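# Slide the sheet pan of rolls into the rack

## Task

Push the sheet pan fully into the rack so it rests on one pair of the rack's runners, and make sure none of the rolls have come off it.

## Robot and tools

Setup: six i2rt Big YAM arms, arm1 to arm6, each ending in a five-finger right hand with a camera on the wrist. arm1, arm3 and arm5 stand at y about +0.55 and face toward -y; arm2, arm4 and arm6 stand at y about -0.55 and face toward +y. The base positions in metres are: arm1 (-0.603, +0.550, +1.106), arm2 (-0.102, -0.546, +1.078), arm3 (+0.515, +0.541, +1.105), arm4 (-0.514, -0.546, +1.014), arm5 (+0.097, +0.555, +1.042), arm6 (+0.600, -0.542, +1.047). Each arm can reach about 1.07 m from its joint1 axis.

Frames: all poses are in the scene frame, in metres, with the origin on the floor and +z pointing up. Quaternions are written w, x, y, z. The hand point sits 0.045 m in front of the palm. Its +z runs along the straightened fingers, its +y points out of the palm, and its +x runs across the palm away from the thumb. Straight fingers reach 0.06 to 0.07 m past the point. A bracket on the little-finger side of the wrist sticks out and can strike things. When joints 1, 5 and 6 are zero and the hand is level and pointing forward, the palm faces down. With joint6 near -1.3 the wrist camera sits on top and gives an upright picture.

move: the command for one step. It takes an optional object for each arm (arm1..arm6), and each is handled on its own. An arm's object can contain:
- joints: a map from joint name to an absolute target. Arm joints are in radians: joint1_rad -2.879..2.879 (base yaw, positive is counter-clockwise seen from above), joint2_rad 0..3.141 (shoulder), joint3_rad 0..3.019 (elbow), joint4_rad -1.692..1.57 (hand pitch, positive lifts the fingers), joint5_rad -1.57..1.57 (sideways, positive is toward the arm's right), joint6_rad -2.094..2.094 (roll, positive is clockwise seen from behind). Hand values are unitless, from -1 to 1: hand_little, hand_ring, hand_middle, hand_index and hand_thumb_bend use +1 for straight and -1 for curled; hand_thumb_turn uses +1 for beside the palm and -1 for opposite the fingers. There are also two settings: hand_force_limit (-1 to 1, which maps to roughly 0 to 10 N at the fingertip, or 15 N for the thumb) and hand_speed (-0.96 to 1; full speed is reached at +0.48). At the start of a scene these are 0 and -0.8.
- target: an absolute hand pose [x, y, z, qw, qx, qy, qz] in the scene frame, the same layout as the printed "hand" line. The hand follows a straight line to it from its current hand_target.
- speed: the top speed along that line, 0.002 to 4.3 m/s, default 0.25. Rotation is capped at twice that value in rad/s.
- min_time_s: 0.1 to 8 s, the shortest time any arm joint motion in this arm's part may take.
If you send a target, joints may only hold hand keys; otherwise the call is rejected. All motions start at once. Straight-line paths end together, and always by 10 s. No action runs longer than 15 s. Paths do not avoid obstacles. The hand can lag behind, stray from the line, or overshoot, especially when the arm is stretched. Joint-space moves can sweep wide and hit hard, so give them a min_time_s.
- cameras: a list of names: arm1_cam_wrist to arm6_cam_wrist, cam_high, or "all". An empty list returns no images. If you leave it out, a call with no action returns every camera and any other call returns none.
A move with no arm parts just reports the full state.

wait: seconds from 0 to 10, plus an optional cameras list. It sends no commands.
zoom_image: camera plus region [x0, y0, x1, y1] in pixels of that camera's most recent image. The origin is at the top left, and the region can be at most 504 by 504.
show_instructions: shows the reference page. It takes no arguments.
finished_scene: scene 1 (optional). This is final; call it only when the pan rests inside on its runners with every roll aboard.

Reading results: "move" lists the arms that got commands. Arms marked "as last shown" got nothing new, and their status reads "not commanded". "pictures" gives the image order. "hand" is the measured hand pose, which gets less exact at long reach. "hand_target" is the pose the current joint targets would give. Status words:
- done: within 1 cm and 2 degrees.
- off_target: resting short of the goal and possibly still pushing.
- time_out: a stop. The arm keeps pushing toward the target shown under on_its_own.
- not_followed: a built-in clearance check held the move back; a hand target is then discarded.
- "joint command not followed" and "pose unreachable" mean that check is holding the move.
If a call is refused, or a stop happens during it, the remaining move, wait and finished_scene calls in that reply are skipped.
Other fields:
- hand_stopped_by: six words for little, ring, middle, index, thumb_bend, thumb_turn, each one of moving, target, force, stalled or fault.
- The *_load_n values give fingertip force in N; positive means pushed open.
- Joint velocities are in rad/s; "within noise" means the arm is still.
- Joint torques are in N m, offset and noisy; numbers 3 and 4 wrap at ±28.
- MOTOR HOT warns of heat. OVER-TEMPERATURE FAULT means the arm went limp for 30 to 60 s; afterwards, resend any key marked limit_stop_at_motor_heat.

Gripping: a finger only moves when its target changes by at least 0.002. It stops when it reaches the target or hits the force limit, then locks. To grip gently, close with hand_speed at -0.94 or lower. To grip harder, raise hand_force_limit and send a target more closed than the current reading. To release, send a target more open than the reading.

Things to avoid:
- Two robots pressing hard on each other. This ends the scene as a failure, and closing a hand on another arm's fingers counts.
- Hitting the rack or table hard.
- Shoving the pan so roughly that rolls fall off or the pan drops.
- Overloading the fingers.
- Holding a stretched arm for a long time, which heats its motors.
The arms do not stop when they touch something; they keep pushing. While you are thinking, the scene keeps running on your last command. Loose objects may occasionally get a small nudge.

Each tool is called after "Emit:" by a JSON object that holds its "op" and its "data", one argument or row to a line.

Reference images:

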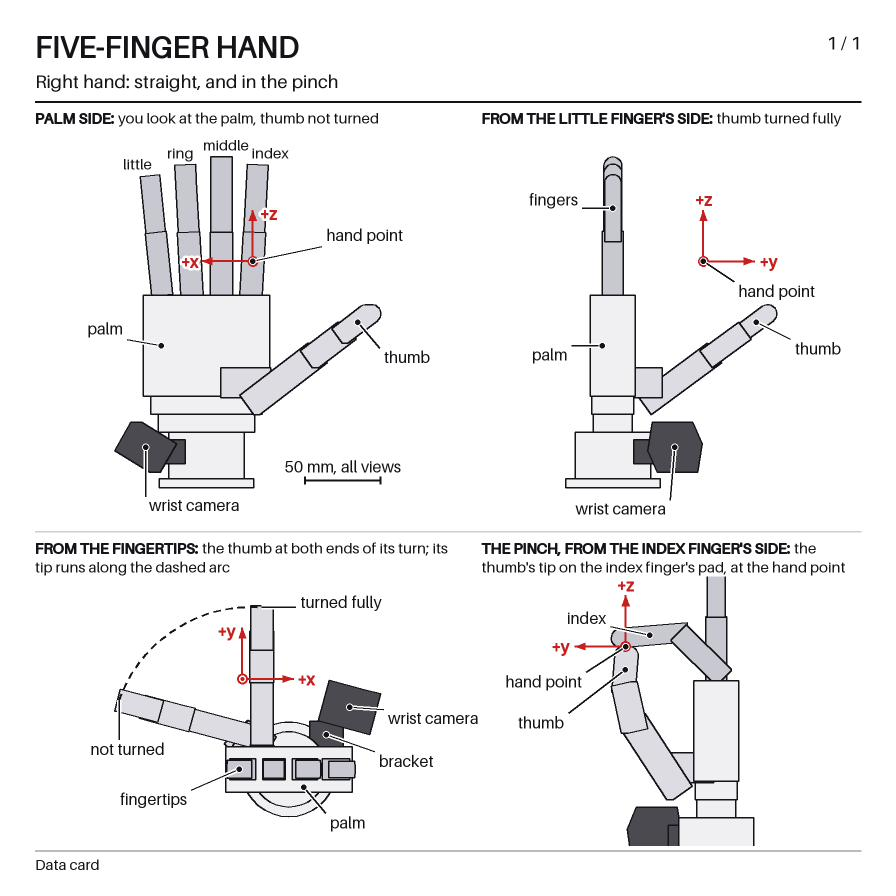

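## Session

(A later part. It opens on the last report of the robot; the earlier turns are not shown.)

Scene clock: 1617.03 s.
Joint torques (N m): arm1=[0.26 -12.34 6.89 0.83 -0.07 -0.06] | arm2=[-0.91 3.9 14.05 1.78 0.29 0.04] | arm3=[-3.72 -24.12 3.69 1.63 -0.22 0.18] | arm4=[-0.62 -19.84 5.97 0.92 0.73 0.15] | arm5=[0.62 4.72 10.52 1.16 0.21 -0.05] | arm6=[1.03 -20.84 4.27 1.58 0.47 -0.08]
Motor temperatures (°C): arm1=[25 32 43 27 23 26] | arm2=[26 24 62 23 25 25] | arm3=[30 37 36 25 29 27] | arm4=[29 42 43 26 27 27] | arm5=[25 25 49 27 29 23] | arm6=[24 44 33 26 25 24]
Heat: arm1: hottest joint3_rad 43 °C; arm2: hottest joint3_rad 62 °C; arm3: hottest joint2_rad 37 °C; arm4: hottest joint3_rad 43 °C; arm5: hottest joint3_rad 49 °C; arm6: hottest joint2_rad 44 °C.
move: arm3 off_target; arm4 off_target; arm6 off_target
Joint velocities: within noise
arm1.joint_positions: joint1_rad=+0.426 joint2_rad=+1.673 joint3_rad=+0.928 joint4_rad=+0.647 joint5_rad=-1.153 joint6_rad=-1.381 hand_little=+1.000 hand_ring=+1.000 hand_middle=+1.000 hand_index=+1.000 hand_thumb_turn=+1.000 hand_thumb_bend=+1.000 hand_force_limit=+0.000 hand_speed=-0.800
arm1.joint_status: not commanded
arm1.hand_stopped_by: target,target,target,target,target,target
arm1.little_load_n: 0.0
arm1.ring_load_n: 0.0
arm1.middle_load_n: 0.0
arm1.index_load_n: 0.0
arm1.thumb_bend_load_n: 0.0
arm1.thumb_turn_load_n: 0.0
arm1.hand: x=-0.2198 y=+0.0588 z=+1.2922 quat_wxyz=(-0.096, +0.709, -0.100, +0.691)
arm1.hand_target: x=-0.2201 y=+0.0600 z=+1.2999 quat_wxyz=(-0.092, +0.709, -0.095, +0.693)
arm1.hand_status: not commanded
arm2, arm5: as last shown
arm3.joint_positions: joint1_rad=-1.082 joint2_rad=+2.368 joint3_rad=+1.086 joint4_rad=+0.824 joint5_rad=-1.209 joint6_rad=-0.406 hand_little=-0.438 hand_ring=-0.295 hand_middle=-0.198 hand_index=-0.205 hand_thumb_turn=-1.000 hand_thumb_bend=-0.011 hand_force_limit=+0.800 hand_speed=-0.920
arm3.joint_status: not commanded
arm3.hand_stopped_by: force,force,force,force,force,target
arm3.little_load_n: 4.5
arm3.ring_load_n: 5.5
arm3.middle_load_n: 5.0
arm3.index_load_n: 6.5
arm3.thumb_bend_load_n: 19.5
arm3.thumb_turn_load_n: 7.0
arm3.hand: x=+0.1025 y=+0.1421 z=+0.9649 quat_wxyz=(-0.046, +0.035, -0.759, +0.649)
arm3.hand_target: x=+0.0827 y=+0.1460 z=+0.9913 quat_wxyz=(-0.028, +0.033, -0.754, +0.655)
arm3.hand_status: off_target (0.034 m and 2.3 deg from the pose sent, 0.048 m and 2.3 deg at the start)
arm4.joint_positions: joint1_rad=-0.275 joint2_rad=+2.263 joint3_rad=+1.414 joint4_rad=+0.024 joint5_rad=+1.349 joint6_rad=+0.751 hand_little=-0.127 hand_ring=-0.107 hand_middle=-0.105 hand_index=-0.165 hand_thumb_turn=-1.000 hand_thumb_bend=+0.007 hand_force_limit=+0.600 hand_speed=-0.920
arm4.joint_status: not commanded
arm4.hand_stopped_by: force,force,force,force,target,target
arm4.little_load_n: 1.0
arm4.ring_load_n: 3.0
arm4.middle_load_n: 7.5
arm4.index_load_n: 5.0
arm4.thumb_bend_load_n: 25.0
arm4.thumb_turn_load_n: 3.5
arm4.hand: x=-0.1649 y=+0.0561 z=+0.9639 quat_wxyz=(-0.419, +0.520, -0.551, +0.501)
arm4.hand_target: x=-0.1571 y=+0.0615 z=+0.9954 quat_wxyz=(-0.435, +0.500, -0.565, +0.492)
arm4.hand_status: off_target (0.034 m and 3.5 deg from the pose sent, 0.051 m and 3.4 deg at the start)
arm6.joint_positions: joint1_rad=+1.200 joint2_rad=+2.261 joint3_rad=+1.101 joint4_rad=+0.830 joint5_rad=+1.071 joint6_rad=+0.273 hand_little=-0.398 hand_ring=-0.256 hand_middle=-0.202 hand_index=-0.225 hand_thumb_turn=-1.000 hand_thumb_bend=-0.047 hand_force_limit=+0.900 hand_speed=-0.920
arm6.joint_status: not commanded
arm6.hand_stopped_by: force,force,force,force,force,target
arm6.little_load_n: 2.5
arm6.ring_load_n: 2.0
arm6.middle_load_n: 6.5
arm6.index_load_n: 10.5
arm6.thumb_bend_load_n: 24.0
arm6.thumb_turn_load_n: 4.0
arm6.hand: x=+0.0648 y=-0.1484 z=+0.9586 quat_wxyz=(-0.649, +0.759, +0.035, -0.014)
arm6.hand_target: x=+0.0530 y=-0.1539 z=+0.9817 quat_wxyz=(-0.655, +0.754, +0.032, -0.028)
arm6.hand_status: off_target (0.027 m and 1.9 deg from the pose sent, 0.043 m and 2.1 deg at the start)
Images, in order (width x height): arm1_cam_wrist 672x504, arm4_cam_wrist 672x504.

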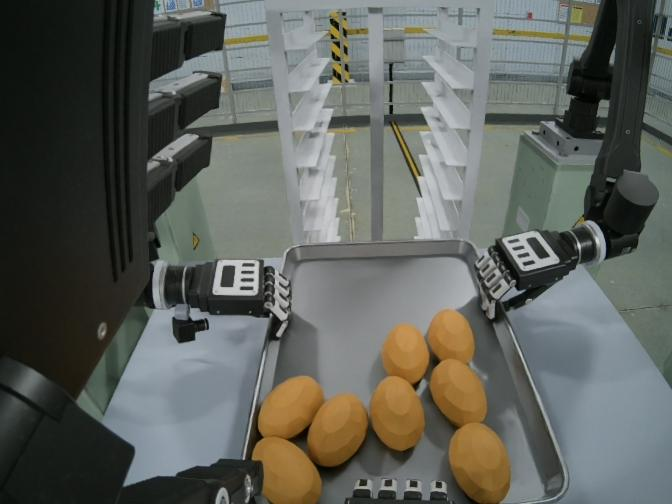

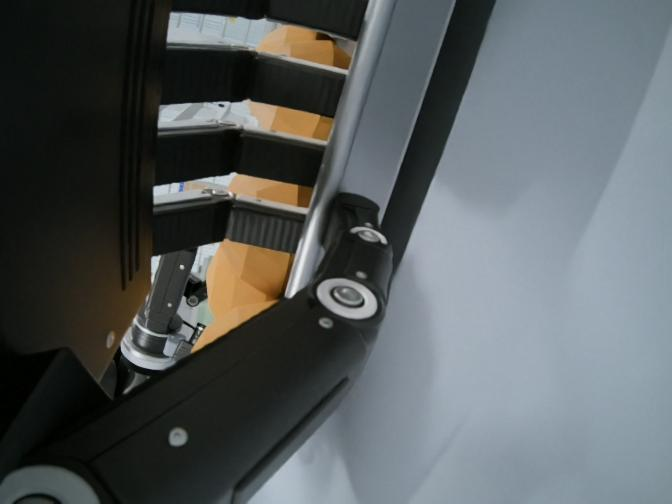

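Emit:
{"op": "move", "data": {
  "arm3": {"target": [0.084, 0.146, 1.012, 0.0281, -0.0323, 0.754, -0.6555], "speed": 0.04},
  "arm6": {"target": [0.054, -0.154, 1.002, -0.6555, 0.754, 0.0323, -0.0281], "speed": 0.04},
  "arm4": {"target": [-0.156, 0.062, 1.017, 0.4347, -0.5001, 0.5653, -0.4913], "speed": 0.04},
  "cameras": ["arm1_cam_wrist"]
}}

Emit:
{"op": "move", "data": {
  "arm3": {"target": [0.086, 0.146, 1.032, 0.0281, -0.0323, 0.754, -0.6555], "speed": 0.04},
  "arm6": {"target": [0.055, -0.154, 1.022, -0.6555, 0.754, 0.0323, -0.0281], "speed": 0.04},
  "arm4": {"target": [-0.155, 0.062, 1.037, 0.4347, -0.5001, 0.5653, -0.4913], "speed": 0.04},
  "cameras": ["arm1_cam_wrist", "arm3_cam_wrist", "arm4_cam_wrist", "arm6_cam_wrist", "cam_high"]
}}

Scene clock: 1625.50 s.
Joint torques (N m): arm1=[0.09 -12.34 6.9 0.8 -0.07 -0.06] | arm2=[-0.85 3.78 14.06 1.76 0.29 0.04] | arm3=[-3.49 -23.88 4.01 1.61 -0.17 0.2] | arm4=[-1.32 -20.07 6.45 0.84 0.68 0.15] | arm5=[1.08 4.31 10.44 1.14 0.23 -0.15] | arm6=[0.91 -20.54 4.48 1.55 0.43 -0.08]
Motor temperatures (°C): arm1=[25 32 43 27 23 26] | arm2=[26 24 62 23 25 25] | arm3=[30 39 36 25 29 27] | arm4=[29 41 43 26 27 27] | arm5=[25 25 49 27 29 23] | arm6=[24 45 33 26 25 24]
Heat: arm1: hottest joint3_rad 43 °C; arm2: hottest joint3_rad 62 °C; arm3: hottest joint2_rad 39 °C; arm4: hottest joint3_rad 43 °C; arm5: hottest joint3_rad 49 °C; arm6: hottest joint2_rad 45 °C.
move: arm3 off_target; arm4 off_target; arm6 off_target
Joint velocities: within noise
arm1, arm2, arm5: as last shown
arm3.joint_positions: joint1_rad=-1.082 joint2_rad=+2.315 joint3_rad=+1.062 joint4_rad=+0.796 joint5_rad=-1.209 joint6_rad=-0.406 hand_little=-0.438 hand_ring=-0.295 hand_middle=-0.198 hand_index=-0.205 hand_thumb_turn=-1.000 hand_thumb_bend=-0.011 hand_force_limit=+0.800 hand_speed=-0.920
arm3.joint_status: not commanded
arm3.hand_stopped_by: force,force,force,force,force,target
arm3.little_load_n: 4.0
arm3.ring_load_n: 5.0
arm3.middle_load_n: 5.5
arm3.index_load_n: 7.0
arm3.thumb_bend_load_n: 19.5
arm3.thumb_turn_load_n: 7.0
arm3.hand: x=+0.1033 y=+0.1426 z=+0.9850 quat_wxyz=(-0.045, +0.035, -0.759, +0.649)
arm3.hand_target: x=+0.0846 y=+0.1460 z=+1.0113 quat_wxyz=(-0.028, +0.033, -0.754, +0.655)
arm3.hand_status: off_target (0.033 m and 2.2 deg from the pose sent, 0.051 m and 2.2 deg at the start)
arm4.joint_positions: joint1_rad=-0.276 joint2_rad=+2.224 joint3_rad=+1.411 joint4_rad=-0.007 joint5_rad=+1.349 joint6_rad=+0.743 hand_little=-0.127 hand_ring=-0.107 hand_middle=-0.105 hand_index=-0.165 hand_thumb_turn=-1.000 hand_thumb_bend=+0.007 hand_force_limit=+0.600 hand_speed=-0.920
arm4.joint_status: not commanded
arm4.hand_stopped_by: force,force,force,force,target,target
arm4.little_load_n: 0.5
arm4.ring_load_n: 2.5
arm4.middle_load_n: 7.5
arm4.index_load_n: 5.0
arm4.thumb_bend_load_n: 24.5
arm4.thumb_turn_load_n: 3.5
arm4.hand: x=-0.1648 y=+0.0565 z=+0.9850 quat_wxyz=(-0.419, +0.521, -0.550, +0.501)
arm4.hand_target: x=-0.1560 y=+0.0616 z=+1.0168 quat_wxyz=(-0.435, +0.500, -0.565, +0.491)
arm4.hand_status: off_target (0.034 m and 3.6 deg from the pose sent, 0.054 m and 3.5 deg at the start)
arm6.joint_positions: joint1_rad=+1.200 joint2_rad=+2.211 joint3_rad=+1.087 joint4_rad=+0.796 joint5_rad=+1.071 joint6_rad=+0.273 hand_little=-0.398 hand_ring=-0.256 hand_middle=-0.202 hand_index=-0.225 hand_thumb_turn=-1.000 hand_thumb_bend=-0.047 hand_force_limit=+0.900 hand_speed=-0.920
arm6.joint_status: not commanded
arm6.hand_stopped_by: force,force,force,force,force,target
arm6.little_load_n: 2.5
arm6.ring_load_n: 1.5
arm6.middle_load_n: 6.5
arm6.index_load_n: 11.0
arm6.thumb_bend_load_n: 24.0
arm6.thumb_turn_load_n: 4.5
arm6.hand: x=+0.0647 y=-0.1483 z=+0.9792 quat_wxyz=(-0.650, +0.759, +0.035, -0.015)
arm6.hand_target: x=+0.0540 y=-0.1539 z=+1.0015 quat_wxyz=(-0.655, +0.754, +0.032, -0.028)
arm6.hand_status: off_target (0.026 m and 1.8 deg from the pose sent, 0.045 m and 1.9 deg at the start)
Images, in order (width x height): arm1_cam_wrist 672x504.

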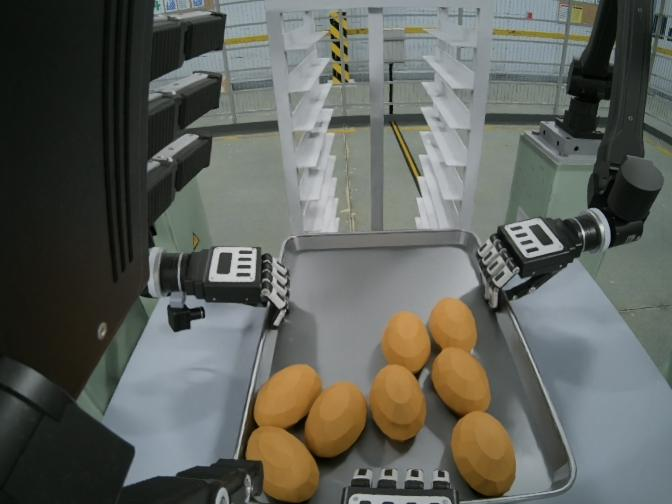

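Scene clock: 1626.60 s.
Joint torques (N m): arm1=[-0.09 -12.34 6.9 0.83 -0.06 -0.06] | arm2=[-0.85 3.84 14.06 1.78 0.28 0.05] | arm3=[-3.37 -23.65 4.38 1.62 -0.15 0.22] | arm4=[-1.38 -20.01 6.75 0.84 0.61 0.14] | arm5=[0.32 3.9 10.39 1.1 0.2 -0.11] | arm6=[0.91 -20.25 4.72 1.55 0.4 -0.09]
Motor temperatures (°C): arm1=[25 32 43 27 23 26] | arm2=[26 24 62 23 25 25] | arm3=[30 39 36 25 29 27] | arm4=[29 42 43 26 27 27] | arm5=[25 25 49 27 29 23] | arm6=[24 45 33 26 25 24]
Heat: arm1: hottest joint3_rad 43 °C; arm2: hottest joint3_rad 62 °C; arm3: hottest joint2_rad 39 °C; arm4: hottest joint3_rad 43 °C; arm5: hottest joint3_rad 49 °C; arm6: hottest joint2_rad 45 °C.
move: arm3 off_target; arm4 off_target; arm6 off_target
Joint velocities: within noise
arm1, arm2, arm5: as last shown
arm3.joint_positions: joint1_rad=-1.082 joint2_rad=+2.262 joint3_rad=+1.041 joint4_rad=+0.765 joint5_rad=-1.207 joint6_rad=-0.406 hand_little=-0.438 hand_ring=-0.295 hand_middle=-0.198 hand_index=-0.205 hand_thumb_turn=-1.000 hand_thumb_bend=-0.011 hand_force_limit=+0.800 hand_speed=-0.920
arm3.joint_status: not commanded
arm3.hand_stopped_by: force,force,force,force,force,target
arm3.little_load_n: 3.5
arm3.ring_load_n: 5.5
arm3.middle_load_n: 5.5
arm3.index_load_n: 7.0
arm3.thumb_bend_load_n: 19.5
arm3.thumb_turn_load_n: 7.0
arm3.hand: x=+0.1042 y=+0.1431 z=+1.0047 quat_wxyz=(-0.045, +0.035, -0.759, +0.649)
arm3.hand_target: x=+0.0865 y=+0.1459 z=+1.0314 quat_wxyz=(-0.028, +0.033, -0.754, +0.655)
arm3.hand_status: off_target (0.033 m and 2.1 deg from the pose sent, 0.050 m and 2.2 deg at the start)
arm4.joint_positions: joint1_rad=-0.277 joint2_rad=+2.188 joint3_rad=+1.411 joint4_rad=-0.039 joint5_rad=+1.349 joint6_rad=+0.737 hand_little=-0.127 hand_ring=-0.107 hand_middle=-0.105 hand_index=-0.165 hand_thumb_turn=-1.000 hand_thumb_bend=+0.007 hand_force_limit=+0.600 hand_speed=-0.920
arm4.joint_status: not commanded
arm4.hand_stopped_by: force,force,force,force,target,target
arm4.little_load_n: 0.0
arm4.ring_load_n: 2.0
arm4.middle_load_n: 7.5
arm4.index_load_n: 5.5
arm4.thumb_bend_load_n: 24.5
arm4.thumb_turn_load_n: 3.5
arm4.hand: x=-0.1644 y=+0.0567 z=+1.0047 quat_wxyz=(-0.418, +0.521, -0.549, +0.502)
arm4.hand_target: x=-0.1550 y=+0.0615 z=+1.0367 quat_wxyz=(-0.435, +0.500, -0.565, +0.491)
arm4.hand_status: off_target (0.034 m and 3.7 deg from the pose sent, 0.053 m and 3.7 deg at the start)
arm6.joint_positions: joint1_rad=+1.199 joint2_rad=+2.162 joint3_rad=+1.076 joint4_rad=+0.758 joint5_rad=+1.071 joint6_rad=+0.273 hand_little=-0.398 hand_ring=-0.256 hand_middle=-0.202 hand_index=-0.225 hand_thumb_turn=-1.000 hand_thumb_bend=-0.047 hand_force_limit=+0.900 hand_speed=-0.920
arm6.joint_status: not commanded
arm6.hand_stopped_by: force,force,force,force,force,target
arm6.little_load_n: 2.5
arm6.ring_load_n: 2.0
arm6.middle_load_n: 6.5
arm6.index_load_n: 11.0
arm6.thumb_bend_load_n: 24.0
arm6.thumb_turn_load_n: 4.5
arm6.hand: x=+0.0649 y=-0.1479 z=+0.9996 quat_wxyz=(-0.650, +0.759, +0.034, -0.015)
arm6.hand_target: x=+0.0551 y=-0.1537 z=+1.0217 quat_wxyz=(-0.656, +0.754, +0.032, -0.028)
arm6.hand_status: off_target (0.025 m and 1.8 deg from the pose sent, 0.044 m and 1.8 deg at the start)
Images, in order (width x height): arm1_cam_wrist 672x504, arm3_cam_wrist 672x504, arm4_cam_wrist 672x504, arm6_cam_wrist 672x504, cam_high 896x504.

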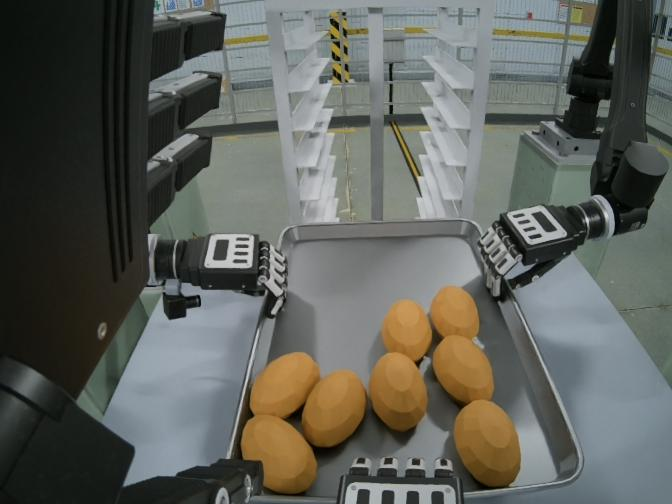

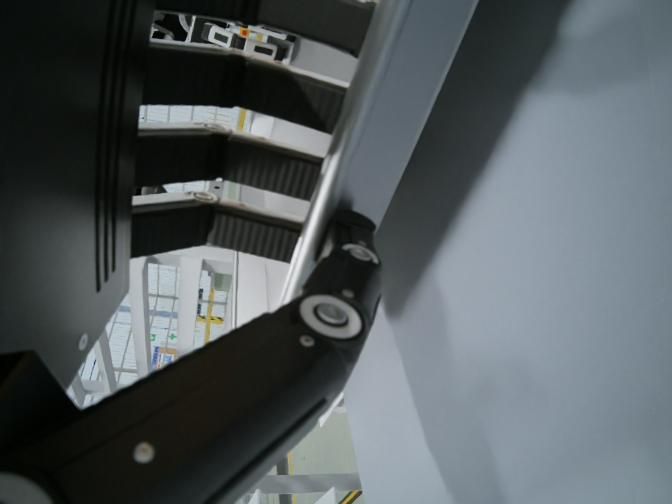

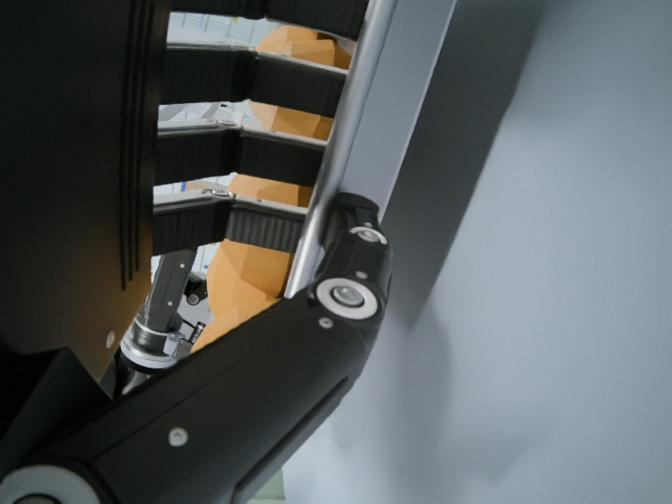

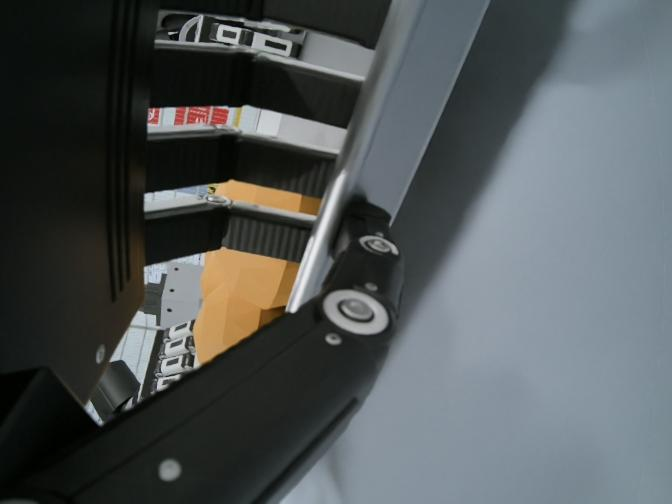

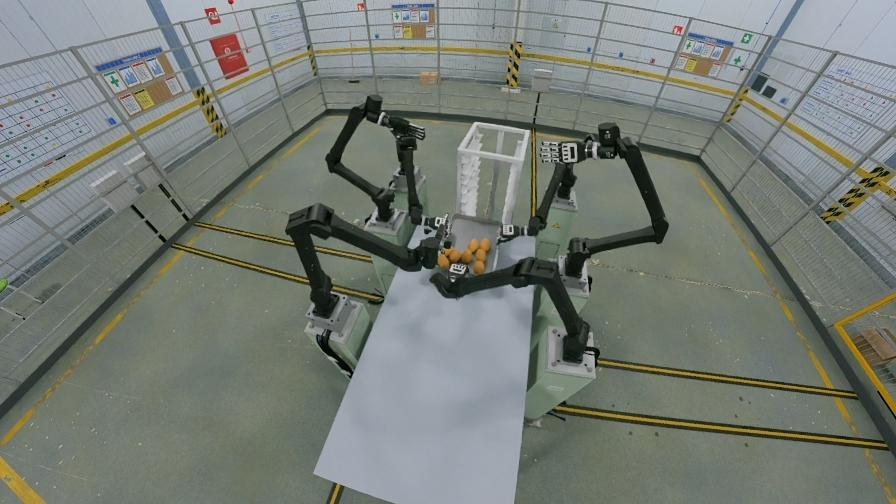

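Emit:
{"op": "zoom_image", "data": {
  "camera": "arm1_cam_wrist",
  "region": [240, 0, 520, 280]
}}

Scaled by 1.800 from the camera's image (finer frame: 960x720).

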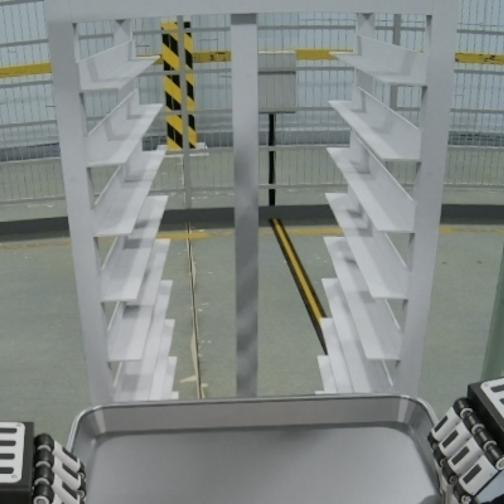

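Emit:
{"op": "move", "data": {
  "arm3": {"target": [0.126, 0.142, 1.034, 0.0281, -0.0323, 0.754, -0.6555], "speed": 0.04},
  "arm6": {"target": [0.095, -0.158, 1.024, -0.6555, 0.754, 0.0323, -0.0281], "speed": 0.04},
  "arm4": {"target": [-0.115, 0.058, 1.039, 0.4347, -0.5001, 0.5653, -0.4913], "speed": 0.04},
  "cameras": ["arm1_cam_wrist"]
}}

Scene clock: 1713.03 s.
Joint torques (N m): arm1=[0.09 -12.28 6.86 0.83 -0.07 -0.06] | arm2=[-0.85 3.78 14.06 1.76 0.29 0.04] | arm3=[-3.49 -22.36 3.21 2.4 -0.14 0.3] | arm4=[-0.85 -18.84 7.21 2.35 0.55 -0.01] | arm5=[0.91 4.31 10.56 1.11 0.19 -0.11] | arm6=[1.03 -18.84 3.92 2.43 0.33 -0.19]
Motor temperatures (°C): arm1=[25 32 43 27 23 26] | arm2=[26 24 63 23 25 25] | arm3=[30 40 35 24 29 27] | arm4=[28 41 45 26 27 27] | arm5=[25 25 49 27 29 23] | arm6=[24 50 33 26 25 24]
Heat: arm1: hottest joint3_rad 43 °C; arm2: hottest joint3_rad 63 °C; arm3: hottest joint2_rad 40 °C; arm4: hottest joint3_rad 45 °C; arm5: hottest joint3_rad 49 °C; arm6: hottest joint2_rad 50 °C.
move: arm3 off_target; arm4 off_target; arm6 off_target
Joint velocities: within noise
arm1, arm5: as last shown
arm1.index_load_n: 0.5
arm2.joint_positions: joint1_rad=+0.005 joint2_rad=+0.585 joint3_rad=+1.394 joint4_rad=-1.197 joint5_rad=+0.295 joint6_rad=-1.289 hand_little=+1.000 hand_ring=+1.000 hand_middle=+1.000 hand_index=+1.000 hand_thumb_turn=-1.000 hand_thumb_bend=+0.000 hand_force_limit=+0.000 hand_speed=+0.000
arm2.joint_status: not commanded
arm2.hand_stopped_by: target,target,target,target,target,target
arm2.little_load_n: 0.0
arm2.ring_load_n: 0.0
arm2.middle_load_n: 0.0
arm2.index_load_n: 0.0
arm2.thumb_bend_load_n: 0.0
arm2.thumb_turn_load_n: 0.0
arm2.hand: x=+0.0084 y=-0.3289 z=+1.6136 quat_wxyz=(-0.363, +0.711, +0.421, +0.430)
arm2.hand_target: x=+0.0064 y=-0.3339 z=+1.6323 quat_wxyz=(-0.377, +0.706, +0.413, +0.434)
arm2.hand_status: not commanded
arm3.joint_positions: joint1_rad=-1.039 joint2_rad=+2.225 joint3_rad=+0.943 joint4_rad=+0.852 joint5_rad=-1.169 joint6_rad=-0.377 hand_little=-0.438 hand_ring=-0.295 hand_middle=-0.198 hand_index=-0.205 hand_thumb_turn=-1.000 hand_thumb_bend=-0.011 hand_force_limit=+0.800 hand_speed=-0.920
arm3.joint_status: not commanded
arm3.hand_stopped_by: force,force,force,force,force,target
arm3.little_load_n: 4.0
arm3.ring_load_n: 5.5
arm3.middle_load_n: 5.5
arm3.index_load_n: 7.0
arm3.thumb_bend_load_n: 19.5
arm3.thumb_turn_load_n: 6.5
arm3.hand: x=+0.1418 y=+0.1386 z=+1.0087 quat_wxyz=(-0.045, +0.036, -0.761, +0.646)
arm3.hand_target: x=+0.1264 y=+0.1419 z=+1.0333 quat_wxyz=(-0.028, +0.033, -0.754, +0.655)
arm3.hand_status: off_target (0.030 m and 2.4 deg from the pose sent, 0.037 m and 2.1 deg at the start)
arm4.joint_positions: joint1_rad=-0.340 joint2_rad=+2.188 joint3_rad=+1.411 joint4_rad=+0.092 joint5_rad=+1.301 joint6_rad=+0.596 hand_little=-0.127 hand_ring=-0.107 hand_middle=-0.105 hand_index=-0.165 hand_thumb_turn=-1.000 hand_thumb_bend=+0.007 hand_force_limit=+0.600 hand_speed=-0.920
arm4.joint_status: not commanded
arm4.hand_stopped_by: force,force,force,force,target,target
arm4.little_load_n: 2.0
arm4.ring_load_n: 5.0
arm4.middle_load_n: 8.0
arm4.index_load_n: 5.5
arm4.thumb_bend_load_n: 26.0
arm4.thumb_turn_load_n: 2.5
arm4.hand: x=-0.1260 y=+0.0502 z=+1.0105 quat_wxyz=(-0.414, +0.523, -0.551, +0.501)
arm4.hand_target: x=-0.1153 y=+0.0573 z=+1.0391 quat_wxyz=(-0.434, +0.500, -0.565, +0.491)
arm4.hand_status: off_target (0.032 m and 4.1 deg from the pose sent, 0.060 m and 3.7 deg at the start)
arm6.joint_positions: joint1_rad=+1.175 joint2_rad=+2.105 joint3_rad=+0.961 joint4_rad=+0.813 joint5_rad=+1.051 joint6_rad=+0.270 hand_little=-0.398 hand_ring=-0.256 hand_middle=-0.202 hand_index=-0.225 hand_thumb_turn=-1.000 hand_thumb_bend=-0.047 hand_force_limit=+0.900 hand_speed=-0.920
arm6.joint_status: not commanded
arm6.hand_stopped_by: force,force,force,force,force,target
arm6.little_load_n: 3.5
arm6.ring_load_n: 2.5
arm6.middle_load_n: 7.0
arm6.index_load_n: 10.5
arm6.thumb_bend_load_n: 24.0
arm6.thumb_turn_load_n: 4.5
arm6.hand: x=+0.1040 y=-0.1520 z=+1.0028 quat_wxyz=(-0.647, +0.762, +0.034, -0.012)
arm6.hand_target: x=+0.0951 y=-0.1577 z=+1.0236 quat_wxyz=(-0.655, +0.754, +0.032, -0.028)
arm6.hand_status: off_target (0.024 m and 2.2 deg from the pose sent, 0.040 m and 1.8 deg at the start)
Images, in order (width x height): arm1_cam_wrist 672x504.

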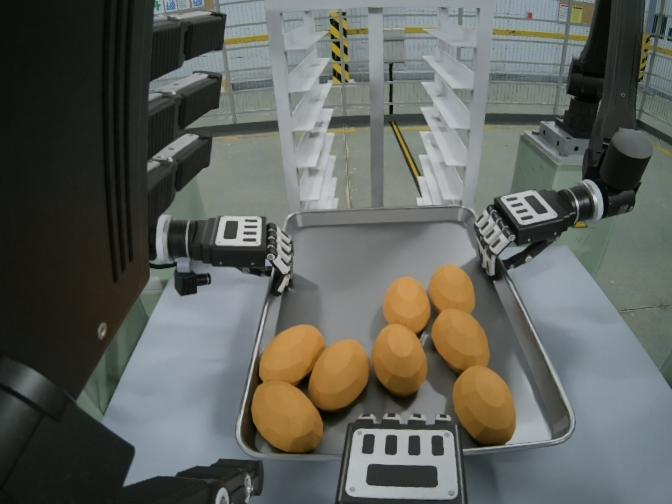

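Emit:
{"op": "move", "data": {
  "arm3": {"target": [0.176, 0.136, 1.035, 0.0281, -0.0323, 0.754, -0.6555], "speed": 0.05},
  "arm6": {"target": [0.145, -0.164, 1.025, -0.6555, 0.754, 0.0323, -0.0281], "speed": 0.05},
  "arm4": {"target": [-0.065, 0.052, 1.040, 0.4347, -0.5001, 0.5653, -0.4913], "speed": 0.05},
  "cameras": ["arm1_cam_wrist"]
}}

Emit:
{"op": "zoom_image", "data": {
  "camera": "arm1_cam_wrist",
  "region": [240, 0, 520, 280]
}}

Scene clock: 1721.83 s.
Joint torques (N m): arm1=[-0.09 -12.4 6.91 0.8 -0.06 -0.05] | arm2=[-0.85 3.78 14.06 1.76 0.28 0.04] | arm3=[-3.6 -20.72 1.91 2.74 -0.16 0.26] | arm4=[-1.08 -16.67 9.5 2.07 0.61 -0.02] | arm5=[0.38 4.31 10.54 1.03 0.18 -0.04] | arm6=[0.85 -17.03 3.15 2.45 0.36 -0.15]
Motor temperatures (°C): arm1=[25 32 43 27 23 26] | arm2=[26 24 63 23 25 25] | arm3=[30 40 35 24 29 27] | arm4=[28 41 45 26 27 27] | arm5=[25 25 49 27 28 23] | arm6=[24 49 32 26 25 24]
Heat: arm1: hottest joint3_rad 43 °C; arm2: hottest joint3_rad 63 °C; arm3: hottest joint2_rad 40 °C; arm4: hottest joint3_rad 45 °C; arm5: hottest joint3_rad 49 °C; arm6: hottest joint2_rad 49 °C.
move: arm3 off_target; arm4 off_target; arm6 off_target
Joint velocities: within noise
arm1, arm2: as last shown
arm1.index_load_n: 0.0
arm3.joint_positions: joint1_rad=-0.975 joint2_rad=+2.192 joint3_rad=+0.829 joint4_rad=+0.992 joint5_rad=-1.108 joint6_rad=-0.321 hand_little=-0.438 hand_ring=-0.295 hand_middle=-0.198 hand_index=-0.205 hand_thumb_turn=-1.000 hand_thumb_bend=-0.011 hand_force_limit=+0.800 hand_speed=-0.920
arm3.joint_status: not commanded
arm3.hand_stopped_by: force,force,force,force,force,target
arm3.little_load_n: 4.5
arm3.ring_load_n: 6.0
arm3.middle_load_n: 5.5
arm3.index_load_n: 7.0
arm3.thumb_bend_load_n: 19.5
arm3.thumb_turn_load_n: 6.0
arm3.hand: x=+0.1872 y=+0.1307 z=+1.0145 quat_wxyz=(-0.041, +0.039, -0.760, +0.647)
arm3.hand_target: x=+0.1762 y=+0.1357 z=+1.0343 quat_wxyz=(-0.028, +0.033, -0.754, +0.655)
arm3.hand_status: off_target (0.024 m and 2.1 deg from the pose sent, 0.043 m and 2.4 deg at the start)
arm4.joint_positions: joint1_rad=-0.416 joint2_rad=+2.188 joint3_rad=+1.411 joint4_rad=+0.226 joint5_rad=+1.231 joint6_rad=+0.462 hand_little=-0.127 hand_ring=-0.107 hand_middle=-0.105 hand_index=-0.165 hand_thumb_turn=-1.000 hand_thumb_bend=+0.007 hand_force_limit=+0.600 hand_speed=-0.920
arm4.joint_status: not commanded
arm4.hand_stopped_by: force,force,force,force,target,target
arm4.little_load_n: 4.0
arm4.ring_load_n: 7.0
arm4.middle_load_n: 9.0
arm4.index_load_n: 4.5
arm4.thumb_bend_load_n: 27.0
arm4.thumb_turn_load_n: 2.0
arm4.hand: x=-0.0798 y=+0.0396 z=+1.0184 quat_wxyz=(-0.415, +0.523, -0.554, +0.497)
arm4.hand_target: x=-0.0656 y=+0.0508 z=+1.0406 quat_wxyz=(-0.435, +0.500, -0.565, +0.491)
arm4.hand_status: off_target (0.029 m and 3.8 deg from the pose sent, 0.068 m and 4.1 deg at the start)
arm5.joint_positions: joint1_rad=-0.112 joint2_rad=+0.492 joint3_rad=+1.313 joint4_rad=-1.193 joint5_rad=-0.203 joint6_rad=-1.199 hand_little=+1.000 hand_ring=+1.000 hand_middle=+1.000 hand_index=+1.000 hand_thumb_turn=-1.000 hand_thumb_bend=+0.000 hand_force_limit=+0.000 hand_speed=+0.000
arm5.joint_status: not commanded
arm5.hand_stopped_by: target,target,target,target,target,target
arm5.little_load_n: 0.0
arm5.ring_load_n: 0.0
arm5.middle_load_n: 0.0
arm5.index_load_n: 0.5
arm5.thumb_bend_load_n: 0.0
arm5.thumb_turn_load_n: 0.0
arm5.hand: x=+0.0679 y=+0.3434 z=+1.5456 quat_wxyz=(+0.286, +0.468, -0.676, +0.492)
arm5.hand_target: x=+0.0700 y=+0.3461 z=+1.5614 quat_wxyz=(+0.292, +0.472, -0.666, +0.498)
arm5.hand_status: not commanded
arm6.joint_positions: joint1_rad=+1.145 joint2_rad=+2.048 joint3_rad=+0.820 joint4_rad=+0.916 joint5_rad=+1.018 joint6_rad=+0.249 hand_little=-0.398 hand_ring=-0.256 hand_middle=-0.202 hand_index=-0.225 hand_thumb_turn=-1.000 hand_thumb_bend=-0.047 hand_force_limit=+0.900 hand_speed=-0.920
arm6.joint_status: not commanded
arm6.hand_stopped_by: force,force,force,force,force,target
arm6.little_load_n: 4.0
arm6.ring_load_n: 2.5
arm6.middle_load_n: 7.0
arm6.index_load_n: 10.5
arm6.thumb_bend_load_n: 24.5
arm6.thumb_turn_load_n: 4.5
arm6.hand: x=+0.1516 y=-0.1589 z=+1.0064 quat_wxyz=(-0.647, +0.761, +0.035, -0.014)
arm6.hand_target: x=+0.1450 y=-0.1637 z=+1.0245 quat_wxyz=(-0.655, +0.754, +0.032, -0.028)
arm6.hand_status: off_target (0.020 m and 2.1 deg from the pose sent, 0.048 m and 2.2 deg at the start)
Images, in order (width x height): arm1_cam_wrist 672x504.

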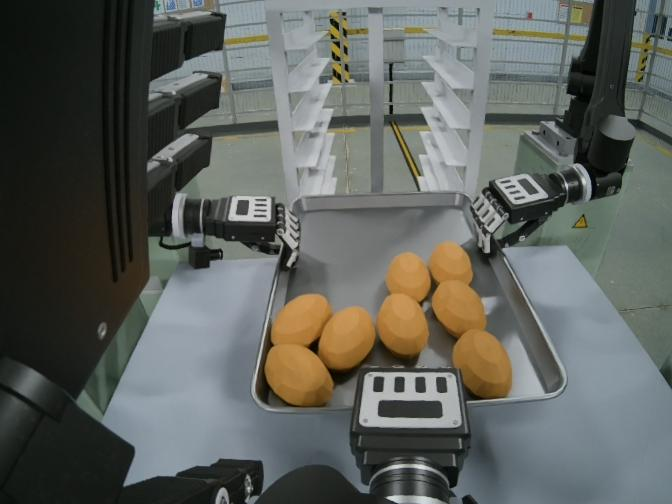

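Scaled by 1.800 from the camera's image (finer frame: 960x720).

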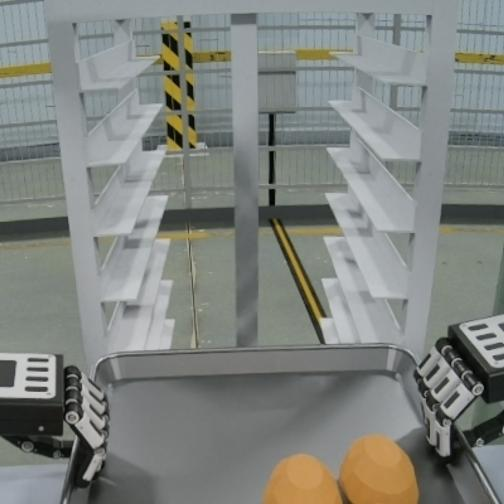

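Emit:
{"op": "move", "data": {
  "arm3": {"target": [0.231, 0.129, 1.028, 0.0281, -0.0323, 0.754, -0.6555], "speed": 0.05},
  "arm6": {"target": [0.200, -0.171, 1.020, -0.6555, 0.754, 0.0323, -0.0281], "speed": 0.05},
  "arm4": {"target": [-0.010, 0.046, 1.031, 0.4347, -0.5001, 0.5653, -0.4913], "speed": 0.05},
  "cameras": ["arm1_cam_wrist", "arm3_cam_wrist", "arm6_cam_wrist"]
}}

Emit:
{"op": "zoom_image", "data": {
  "camera": "arm1_cam_wrist",
  "region": [240, 0, 520, 280]
}}

Scene clock: 1737.33 s.
Joint torques (N m): arm1=[0.09 -12.45 6.94 0.84 -0.08 -0.07] | arm2=[-0.97 3.84 14.05 1.74 0.28 0.04] | arm3=[-3.72 -18.73 0.77 2.82 -0.06 0.12] | arm4=[-0.97 -16.5 10.15 2.19 0.43 0.03] | arm5=[0.44 4.48 10.35 1.05 0.19 -0.08] | arm6=[0.85 -15.44 2 2.59 0.35 0.01]
Motor temperatures (°C): arm1=[25 32 43 27 23 26] | arm2=[26 24 63 23 25 25] | arm3=[30 40 34 25 29 27] | arm4=[28 40 47 26 27 27] | arm5=[25 25 49 27 28 23] | arm6=[24 47 32 26 25 24]
Heat: arm1: hottest joint3_rad 43 °C; arm2: hottest joint3_rad 63 °C; arm3: hottest joint2_rad 40 °C; arm4: hottest joint3_rad 47 °C; arm5: hottest joint3_rad 49 °C; arm6: hottest joint2_rad 47 °C.
move: arm3 off_target; arm4 off_target; arm6 off_target
Joint velocities: within noise
arm1, arm2, arm5: as last shown
arm3.joint_positions: joint1_rad=-0.891 joint2_rad=+2.191 joint3_rad=+0.718 joint4_rad=+1.156 joint5_rad=-1.029 joint6_rad=-0.259 hand_little=-0.438 hand_ring=-0.295 hand_middle=-0.198 hand_index=-0.205 hand_thumb_turn=-1.000 hand_thumb_bend=-0.011 hand_force_limit=+0.800 hand_speed=-0.920
arm3.joint_status: not commanded
arm3.hand_stopped_by: force,force,force,force,force,target
arm3.little_load_n: 4.0
arm3.ring_load_n: 5.5
arm3.middle_load_n: 5.5
arm3.index_load_n: 7.5
arm3.thumb_bend_load_n: 19.0
arm3.thumb_turn_load_n: 6.0
arm3.hand: x=+0.2410 y=+0.1234 z=+1.0123 quat_wxyz=(-0.042, +0.038, -0.760, +0.647)
arm3.hand_target: x=+0.2313 y=+0.1288 z=+1.0274 quat_wxyz=(-0.028, +0.033, -0.754, +0.655)
arm3.hand_status: off_target (0.019 m and 2.1 deg from the pose sent, 0.046 m and 2.1 deg at the start)
arm4.joint_positions: joint1_rad=-0.496 joint2_rad=+2.235 joint3_rad=+1.464 joint4_rad=+0.313 joint5_rad=+1.162 joint6_rad=+0.364 hand_little=-0.127 hand_ring=-0.107 hand_middle=-0.105 hand_index=-0.165 hand_thumb_turn=-1.000 hand_thumb_bend=+0.008 hand_force_limit=+0.600 hand_speed=-0.920
arm4.joint_status: not commanded
arm4.hand_stopped_by: force,force,force,force,target,target
arm4.little_load_n: 4.5
arm4.ring_load_n: 8.0
arm4.middle_load_n: 10.0
arm4.index_load_n: 4.5
arm4.thumb_bend_load_n: 30.0
arm4.thumb_turn_load_n: 2.0
arm4.hand: x=-0.0258 y=+0.0324 z=+1.0138 quat_wxyz=(-0.415, +0.522, -0.555, +0.497)
arm4.hand_target: x=-0.0109 y=+0.0446 z=+1.0316 quat_wxyz=(-0.435, +0.500, -0.565, +0.491)
arm4.hand_status: off_target (0.027 m and 3.6 deg from the pose sent, 0.071 m and 3.8 deg at the start)
arm5.middle_load_n: -0.5
arm5.index_load_n: 0.0
arm6.joint_positions: joint1_rad=+1.100 joint2_rad=+2.015 joint3_rad=+0.677 joint4_rad=+1.047 joint5_rad=+0.975 joint6_rad=+0.215 hand_little=-0.398 hand_ring=-0.256 hand_middle=-0.202 hand_index=-0.225 hand_thumb_turn=-1.000 hand_thumb_bend=-0.047 hand_force_limit=+0.900 hand_speed=-0.920
arm6.joint_status: not commanded
arm6.hand_stopped_by: force,force,force,force,force,target
arm6.little_load_n: 3.5
arm6.ring_load_n: 2.5
arm6.middle_load_n: 7.0
arm6.index_load_n: 10.5
arm6.thumb_bend_load_n: 24.0
arm6.thumb_turn_load_n: 4.5
arm6.hand: x=+0.2052 y=-0.1652 z=+1.0034 quat_wxyz=(-0.647, +0.761, +0.039, -0.011)
arm6.hand_target: x=+0.2001 y=-0.1707 z=+1.0196 quat_wxyz=(-0.655, +0.754, +0.032, -0.028)
arm6.hand_status: off_target (0.018 m and 2.4 deg from the pose sent, 0.052 m and 2.1 deg at the start)
Images, in order (width x height): arm1_cam_wrist 672x504, arm3_cam_wrist 672x504, arm6_cam_wrist 672x504.

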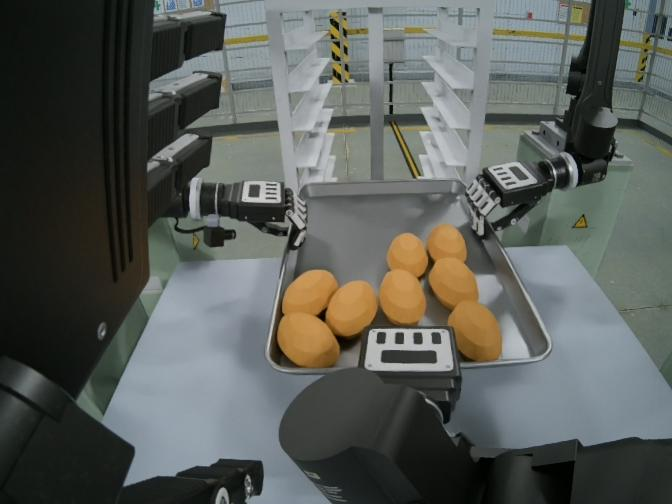

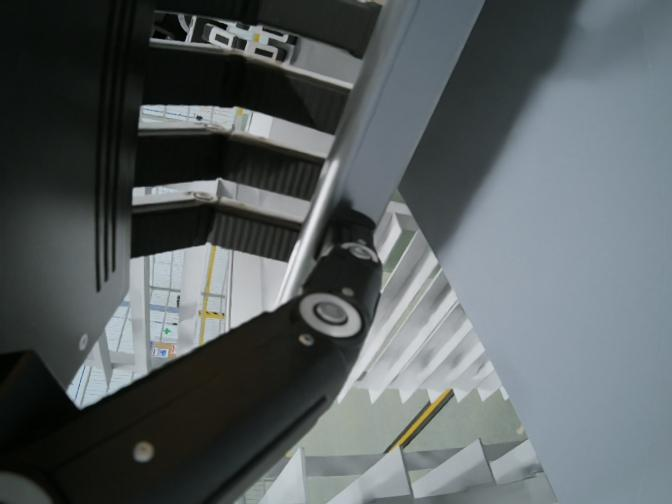

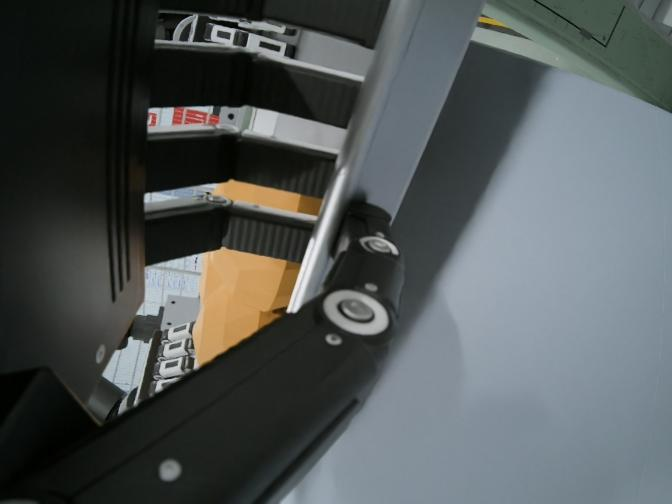

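Scaled by 1.800 from the camera's image (finer frame: 960x720).

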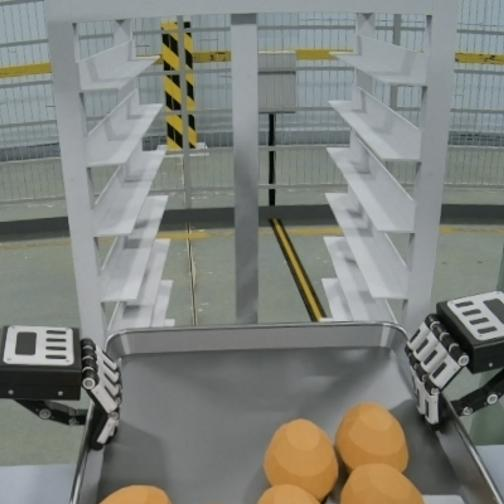

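Emit:
{"op": "move", "data": {
  "arm3": {"target": [0.231, 0.129, 1.006, 0.0281, -0.0323, 0.754, -0.6555], "speed": 0.04},
  "arm6": {"target": [0.200, -0.171, 0.998, -0.6555, 0.754, 0.0323, -0.0281], "speed": 0.04},
  "arm4": {"target": [-0.010, 0.046, 1.009, 0.4347, -0.5001, 0.5653, -0.4913], "speed": 0.04}
}}

Emit:
{"op": "move", "data": {
  "arm3": {"target": [0.256, 0.126, 1.003, 0.0281, -0.0323, 0.754, -0.6555], "speed": 0.04},
  "arm6": {"target": [0.225, -0.174, 0.995, -0.6555, 0.754, 0.0323, -0.0281], "speed": 0.04},
  "arm4": {"target": [0.015, 0.043, 1.006, 0.4347, -0.5001, 0.5653, -0.4913], "speed": 0.04},
  "cameras": ["arm1_cam_wrist", "arm3_cam_wrist", "arm6_cam_wrist"]
}}

Emit:
{"op": "zoom_image", "data": {
  "camera": "arm1_cam_wrist",
  "region": [270, 100, 490, 265]
}}

Scene clock: 1752.00 s.
Joint torques (N m): arm1=[-0.26 -12.45 6.89 0.79 -0.06 -0.06] | arm2=[-0.85 3.9 14.05 1.74 0.29 0.03] | arm3=[-3.9 -16.44 1.42 2.93 -0.1 0.1] | arm4=[-1.08 -16.32 9.78 2.28 0.45 0.1] | arm5=[0.21 3.72 10.58 0.95 0.18 -0.11] | arm6=[1.08 -13.39 2.56 2.76 0.48 0.13]
Motor temperatures (°C): arm1=[25 32 43 27 23 26] | arm2=[26 24 63 23 25 25] | arm3=[30 41 34 25 29 27] | arm4=[28 40 46 26 26 27] | arm5=[25 25 49 27 28 23] | arm6=[24 45 31 26 25 24]
Heat: arm1: hottest joint3_rad 43 °C; arm2: hottest joint3_rad 63 °C; arm3: hottest joint2_rad 41 °C; arm4: hottest joint3_rad 46 °C; arm5: hottest joint3_rad 49 °C; arm6: hottest joint2_rad 45 °C.
move: arm3 off_target; arm4 off_target; arm6 off_target
Joint velocities: within noise
arm1, arm2, arm5: as last shown
arm3.joint_positions: joint1_rad=-0.889 joint2_rad=+2.235 joint3_rad=+0.727 joint4_rad=+1.203 joint5_rad=-1.028 joint6_rad=-0.252 hand_little=-0.438 hand_ring=-0.295 hand_middle=-0.198 hand_index=-0.205 hand_thumb_turn=-1.000 hand_thumb_bend=-0.011 hand_force_limit=+0.800 hand_speed=-0.920
arm3.joint_status: not commanded
arm3.hand_stopped_by: force,force,force,force,force,target
arm3.little_load_n: 3.5
arm3.ring_load_n: 5.5
arm3.middle_load_n: 6.0
arm3.index_load_n: 8.5
arm3.thumb_bend_load_n: 19.0
arm3.thumb_turn_load_n: 5.5
arm3.hand: x=+0.2423 y=+0.1230 z=+1.0008 quat_wxyz=(-0.041, +0.040, -0.758, +0.650)
arm3.hand_target: x=+0.2312 y=+0.1290 z=+1.0059 quat_wxyz=(-0.028, +0.032, -0.754, +0.655)
arm3.hand_status: off_target (0.014 m and 1.8 deg from the pose sent, 0.013 m and 2.1 deg at the start)
arm4.joint_positions: joint1_rad=-0.497 joint2_rad=+2.272 joint3_rad=+1.470 joint4_rad=+0.351 joint5_rad=+1.162 joint6_rad=+0.359 hand_little=-0.127 hand_ring=-0.107 hand_middle=-0.105 hand_index=-0.165 hand_thumb_turn=-1.000 hand_thumb_bend=+0.008 hand_force_limit=+0.600 hand_speed=-0.920
arm4.joint_status: not commanded
arm4.hand_stopped_by: force,force,force,force,target,target
arm4.little_load_n: 4.0
arm4.ring_load_n: 9.0
arm4.middle_load_n: 10.5
arm4.index_load_n: 5.0
arm4.thumb_bend_load_n: 32.0
arm4.thumb_turn_load_n: 2.0
arm4.hand: x=-0.0247 y=+0.0332 z=+0.9951 quat_wxyz=(-0.416, +0.522, -0.555, +0.497)
arm4.hand_target: x=-0.0108 y=+0.0448 z=+1.0093 quat_wxyz=(-0.435, +0.500, -0.565, +0.491)
arm4.hand_status: off_target (0.024 m and 3.5 deg from the pose sent, 0.021 m and 3.6 deg at the start)
arm5.middle_load_n: 0.0
arm6.joint_positions: joint1_rad=+1.098 joint2_rad=+2.059 joint3_rad=+0.677 joint4_rad=+1.103 joint5_rad=+0.972 joint6_rad=+0.204 hand_little=-0.398 hand_ring=-0.256 hand_middle=-0.202 hand_index=-0.225 hand_thumb_turn=-1.000 hand_thumb_bend=-0.047 hand_force_limit=+0.900 hand_speed=-0.920
arm6.joint_status: not commanded
arm6.hand_stopped_by: force,force,force,force,force,target
arm6.little_load_n: 4.5
arm6.ring_load_n: 2.5
arm6.middle_load_n: 7.0
arm6.index_load_n: 10.0
arm6.thumb_bend_load_n: 24.5
arm6.thumb_turn_load_n: 5.5
arm6.hand: x=+0.2074 y=-0.1657 z=+0.9913 quat_wxyz=(-0.649, +0.759, +0.040, -0.012)
arm6.hand_target: x=+0.2001 y=-0.1710 z=+0.9980 quat_wxyz=(-0.655, +0.754, +0.032, -0.028)
arm6.hand_status: off_target (0.011 m and 2.3 deg from the pose sent, 0.009 m and 2.5 deg at the start)
pictures: none

Scene clock: 1753.27 s.
Joint torques (N m): arm1=[0.21 -12.16 6.87 0.87 -0.06 -0.07] | arm2=[-0.85 3.78 14.05 1.8 0.29 0.04] | arm3=[-3.55 -16.15 0.38 2.93 0.07 0.04] | arm4=[-1.61 -16.5 10.11 2.26 0.15 0.08] | arm5=[-0.32 5.25 10.56 1.05 0.21 -0.11] | arm6=[0.56 -12.92 1.4 2.89 0.34 0.15]
Motor temperatures (°C): arm1=[25 32 43 27 23 26] | arm2=[26 24 63 23 25 25] | arm3=[30 41 34 25 29 27] | arm4=[28 40 47 26 26 27] | arm5=[25 25 49 27 28 23] | arm6=[24 45 31 26 25 24]
Heat: arm1: hottest joint3_rad 43 °C; arm2: hottest joint3_rad 63 °C; arm3: hottest joint2_rad 41 °C; arm4: hottest joint3_rad 47 °C; arm5: hottest joint3_rad 49 °C; arm6: hottest joint2_rad 45 °C.
move: arm3 off_target; arm4 off_target; arm6 done
Joint velocities: within noise
arm1, arm2, arm5: as last shown
arm3.joint_positions: joint1_rad=-0.850 joint2_rad=+2.247 joint3_rad=+0.691 joint4_rad=+1.276 joint5_rad=-0.989 joint6_rad=-0.226 hand_little=-0.438 hand_ring=-0.295 hand_middle=-0.198 hand_index=-0.205 hand_thumb_turn=-1.000 hand_thumb_bend=-0.011 hand_force_limit=+0.800 hand_speed=-0.920
arm3.joint_status: not commanded
arm3.hand_stopped_by: force,force,force,force,force,target
arm3.little_load_n: 2.5
arm3.ring_load_n: 5.0
arm3.middle_load_n: 6.0
arm3.index_load_n: 8.5
arm3.thumb_bend_load_n: 19.0
arm3.thumb_turn_load_n: 6.0
arm3.hand: x=+0.2632 y=+0.1197 z=+0.9985 quat_wxyz=(-0.040, +0.039, -0.757, +0.651)
arm3.hand_target: x=+0.2560 y=+0.1258 z=+1.0029 quat_wxyz=(-0.028, +0.032, -0.754, +0.655)
arm3.hand_status: off_target (0.011 m and 1.7 deg from the pose sent, 0.014 m and 1.8 deg at the start)
arm4.joint_positions: joint1_rad=-0.527 joint2_rad=+2.295 joint3_rad=+1.501 joint4_rad=+0.370 joint5_rad=+1.137 joint6_rad=+0.326 hand_little=-0.127 hand_ring=-0.107 hand_middle=-0.105 hand_index=-0.165 hand_thumb_turn=-1.000 hand_thumb_bend=+0.009 hand_force_limit=+0.600 hand_speed=-0.920
arm4.joint_status: not commanded
arm4.hand_stopped_by: force,force,force,force,target,target
arm4.little_load_n: 2.5
arm4.ring_load_n: 7.5
arm4.middle_load_n: 11.5
arm4.index_load_n: 5.0
arm4.thumb_bend_load_n: 33.0
arm4.thumb_turn_load_n: 2.0
arm4.hand: x=-0.0029 y=+0.0308 z=+0.9928 quat_wxyz=(-0.415, +0.522, -0.555, +0.498)
arm4.hand_target: x=+0.0140 y=+0.0416 z=+1.0067 quat_wxyz=(-0.435, +0.500, -0.565, +0.491)
arm4.hand_status: off_target (0.025 m and 3.6 deg from the pose sent, 0.042 m and 3.5 deg at the start)
arm5.little_load_n: -0.5
arm5.ring_load_n: -0.5
arm6.joint_positions: joint1_rad=+1.079 joint2_rad=+2.061 joint3_rad=+0.625 joint4_rad=+1.170 joint5_rad=+0.952 joint6_rad=+0.191 hand_little=-0.398 hand_ring=-0.256 hand_middle=-0.202 hand_index=-0.225 hand_thumb_turn=-1.000 hand_thumb_bend=-0.047 hand_force_limit=+0.900 hand_speed=-0.920
arm6.joint_status: not commanded
arm6.hand_stopped_by: force,force,force,force,force,target
arm6.little_load_n: 4.5
arm6.ring_load_n: 2.5
arm6.middle_load_n: 6.5
arm6.index_load_n: 10.5
arm6.thumb_bend_load_n: 24.0
arm6.thumb_turn_load_n: 5.5
arm6.hand: x=+0.2272 y=-0.1683 z=+0.9897 quat_wxyz=(-0.651, +0.758, +0.040, -0.013)
arm6.hand_target: x=+0.2251 y=-0.1739 z=+0.9949 quat_wxyz=(-0.655, +0.754, +0.032, -0.028)
arm6.hand_status: done (0.008 m and 2.0 deg from the pose sent, 0.020 m and 2.3 deg at the start)
Images, in order (width x height): arm1_cam_wrist 672x504, arm3_cam_wrist 672x504, arm6_cam_wrist 672x504.

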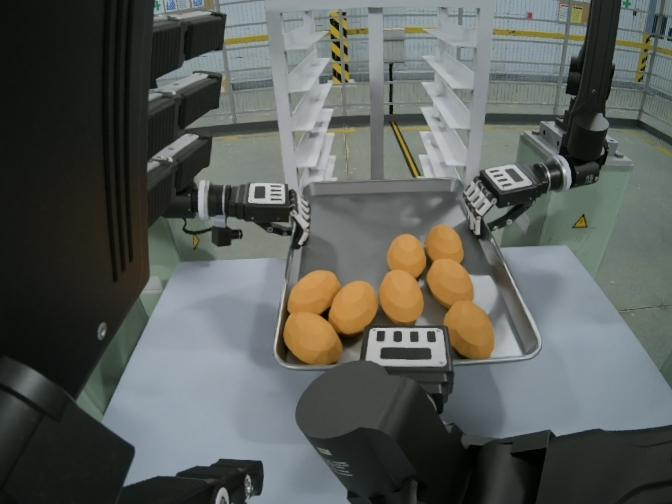

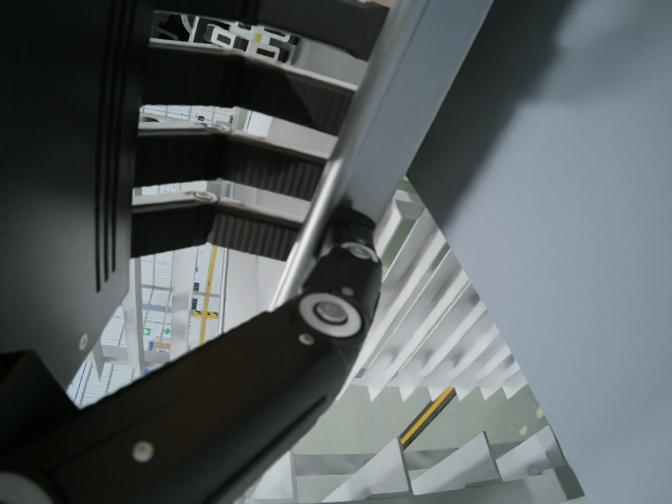

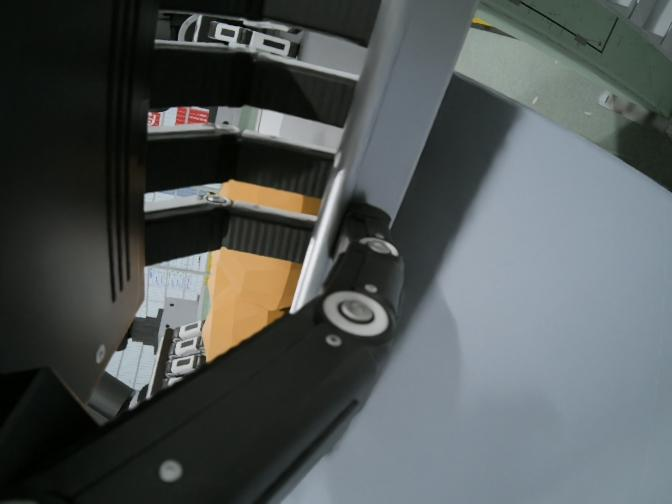

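Scaled by 2.291 from the camera's image (finer frame: 960x720).

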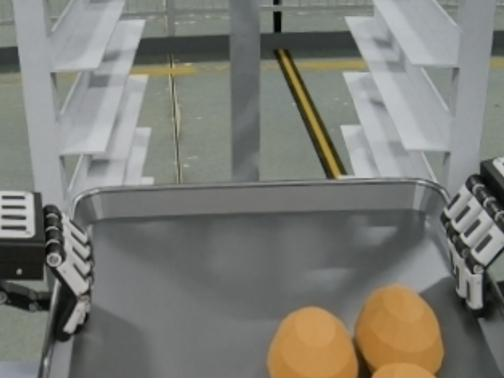

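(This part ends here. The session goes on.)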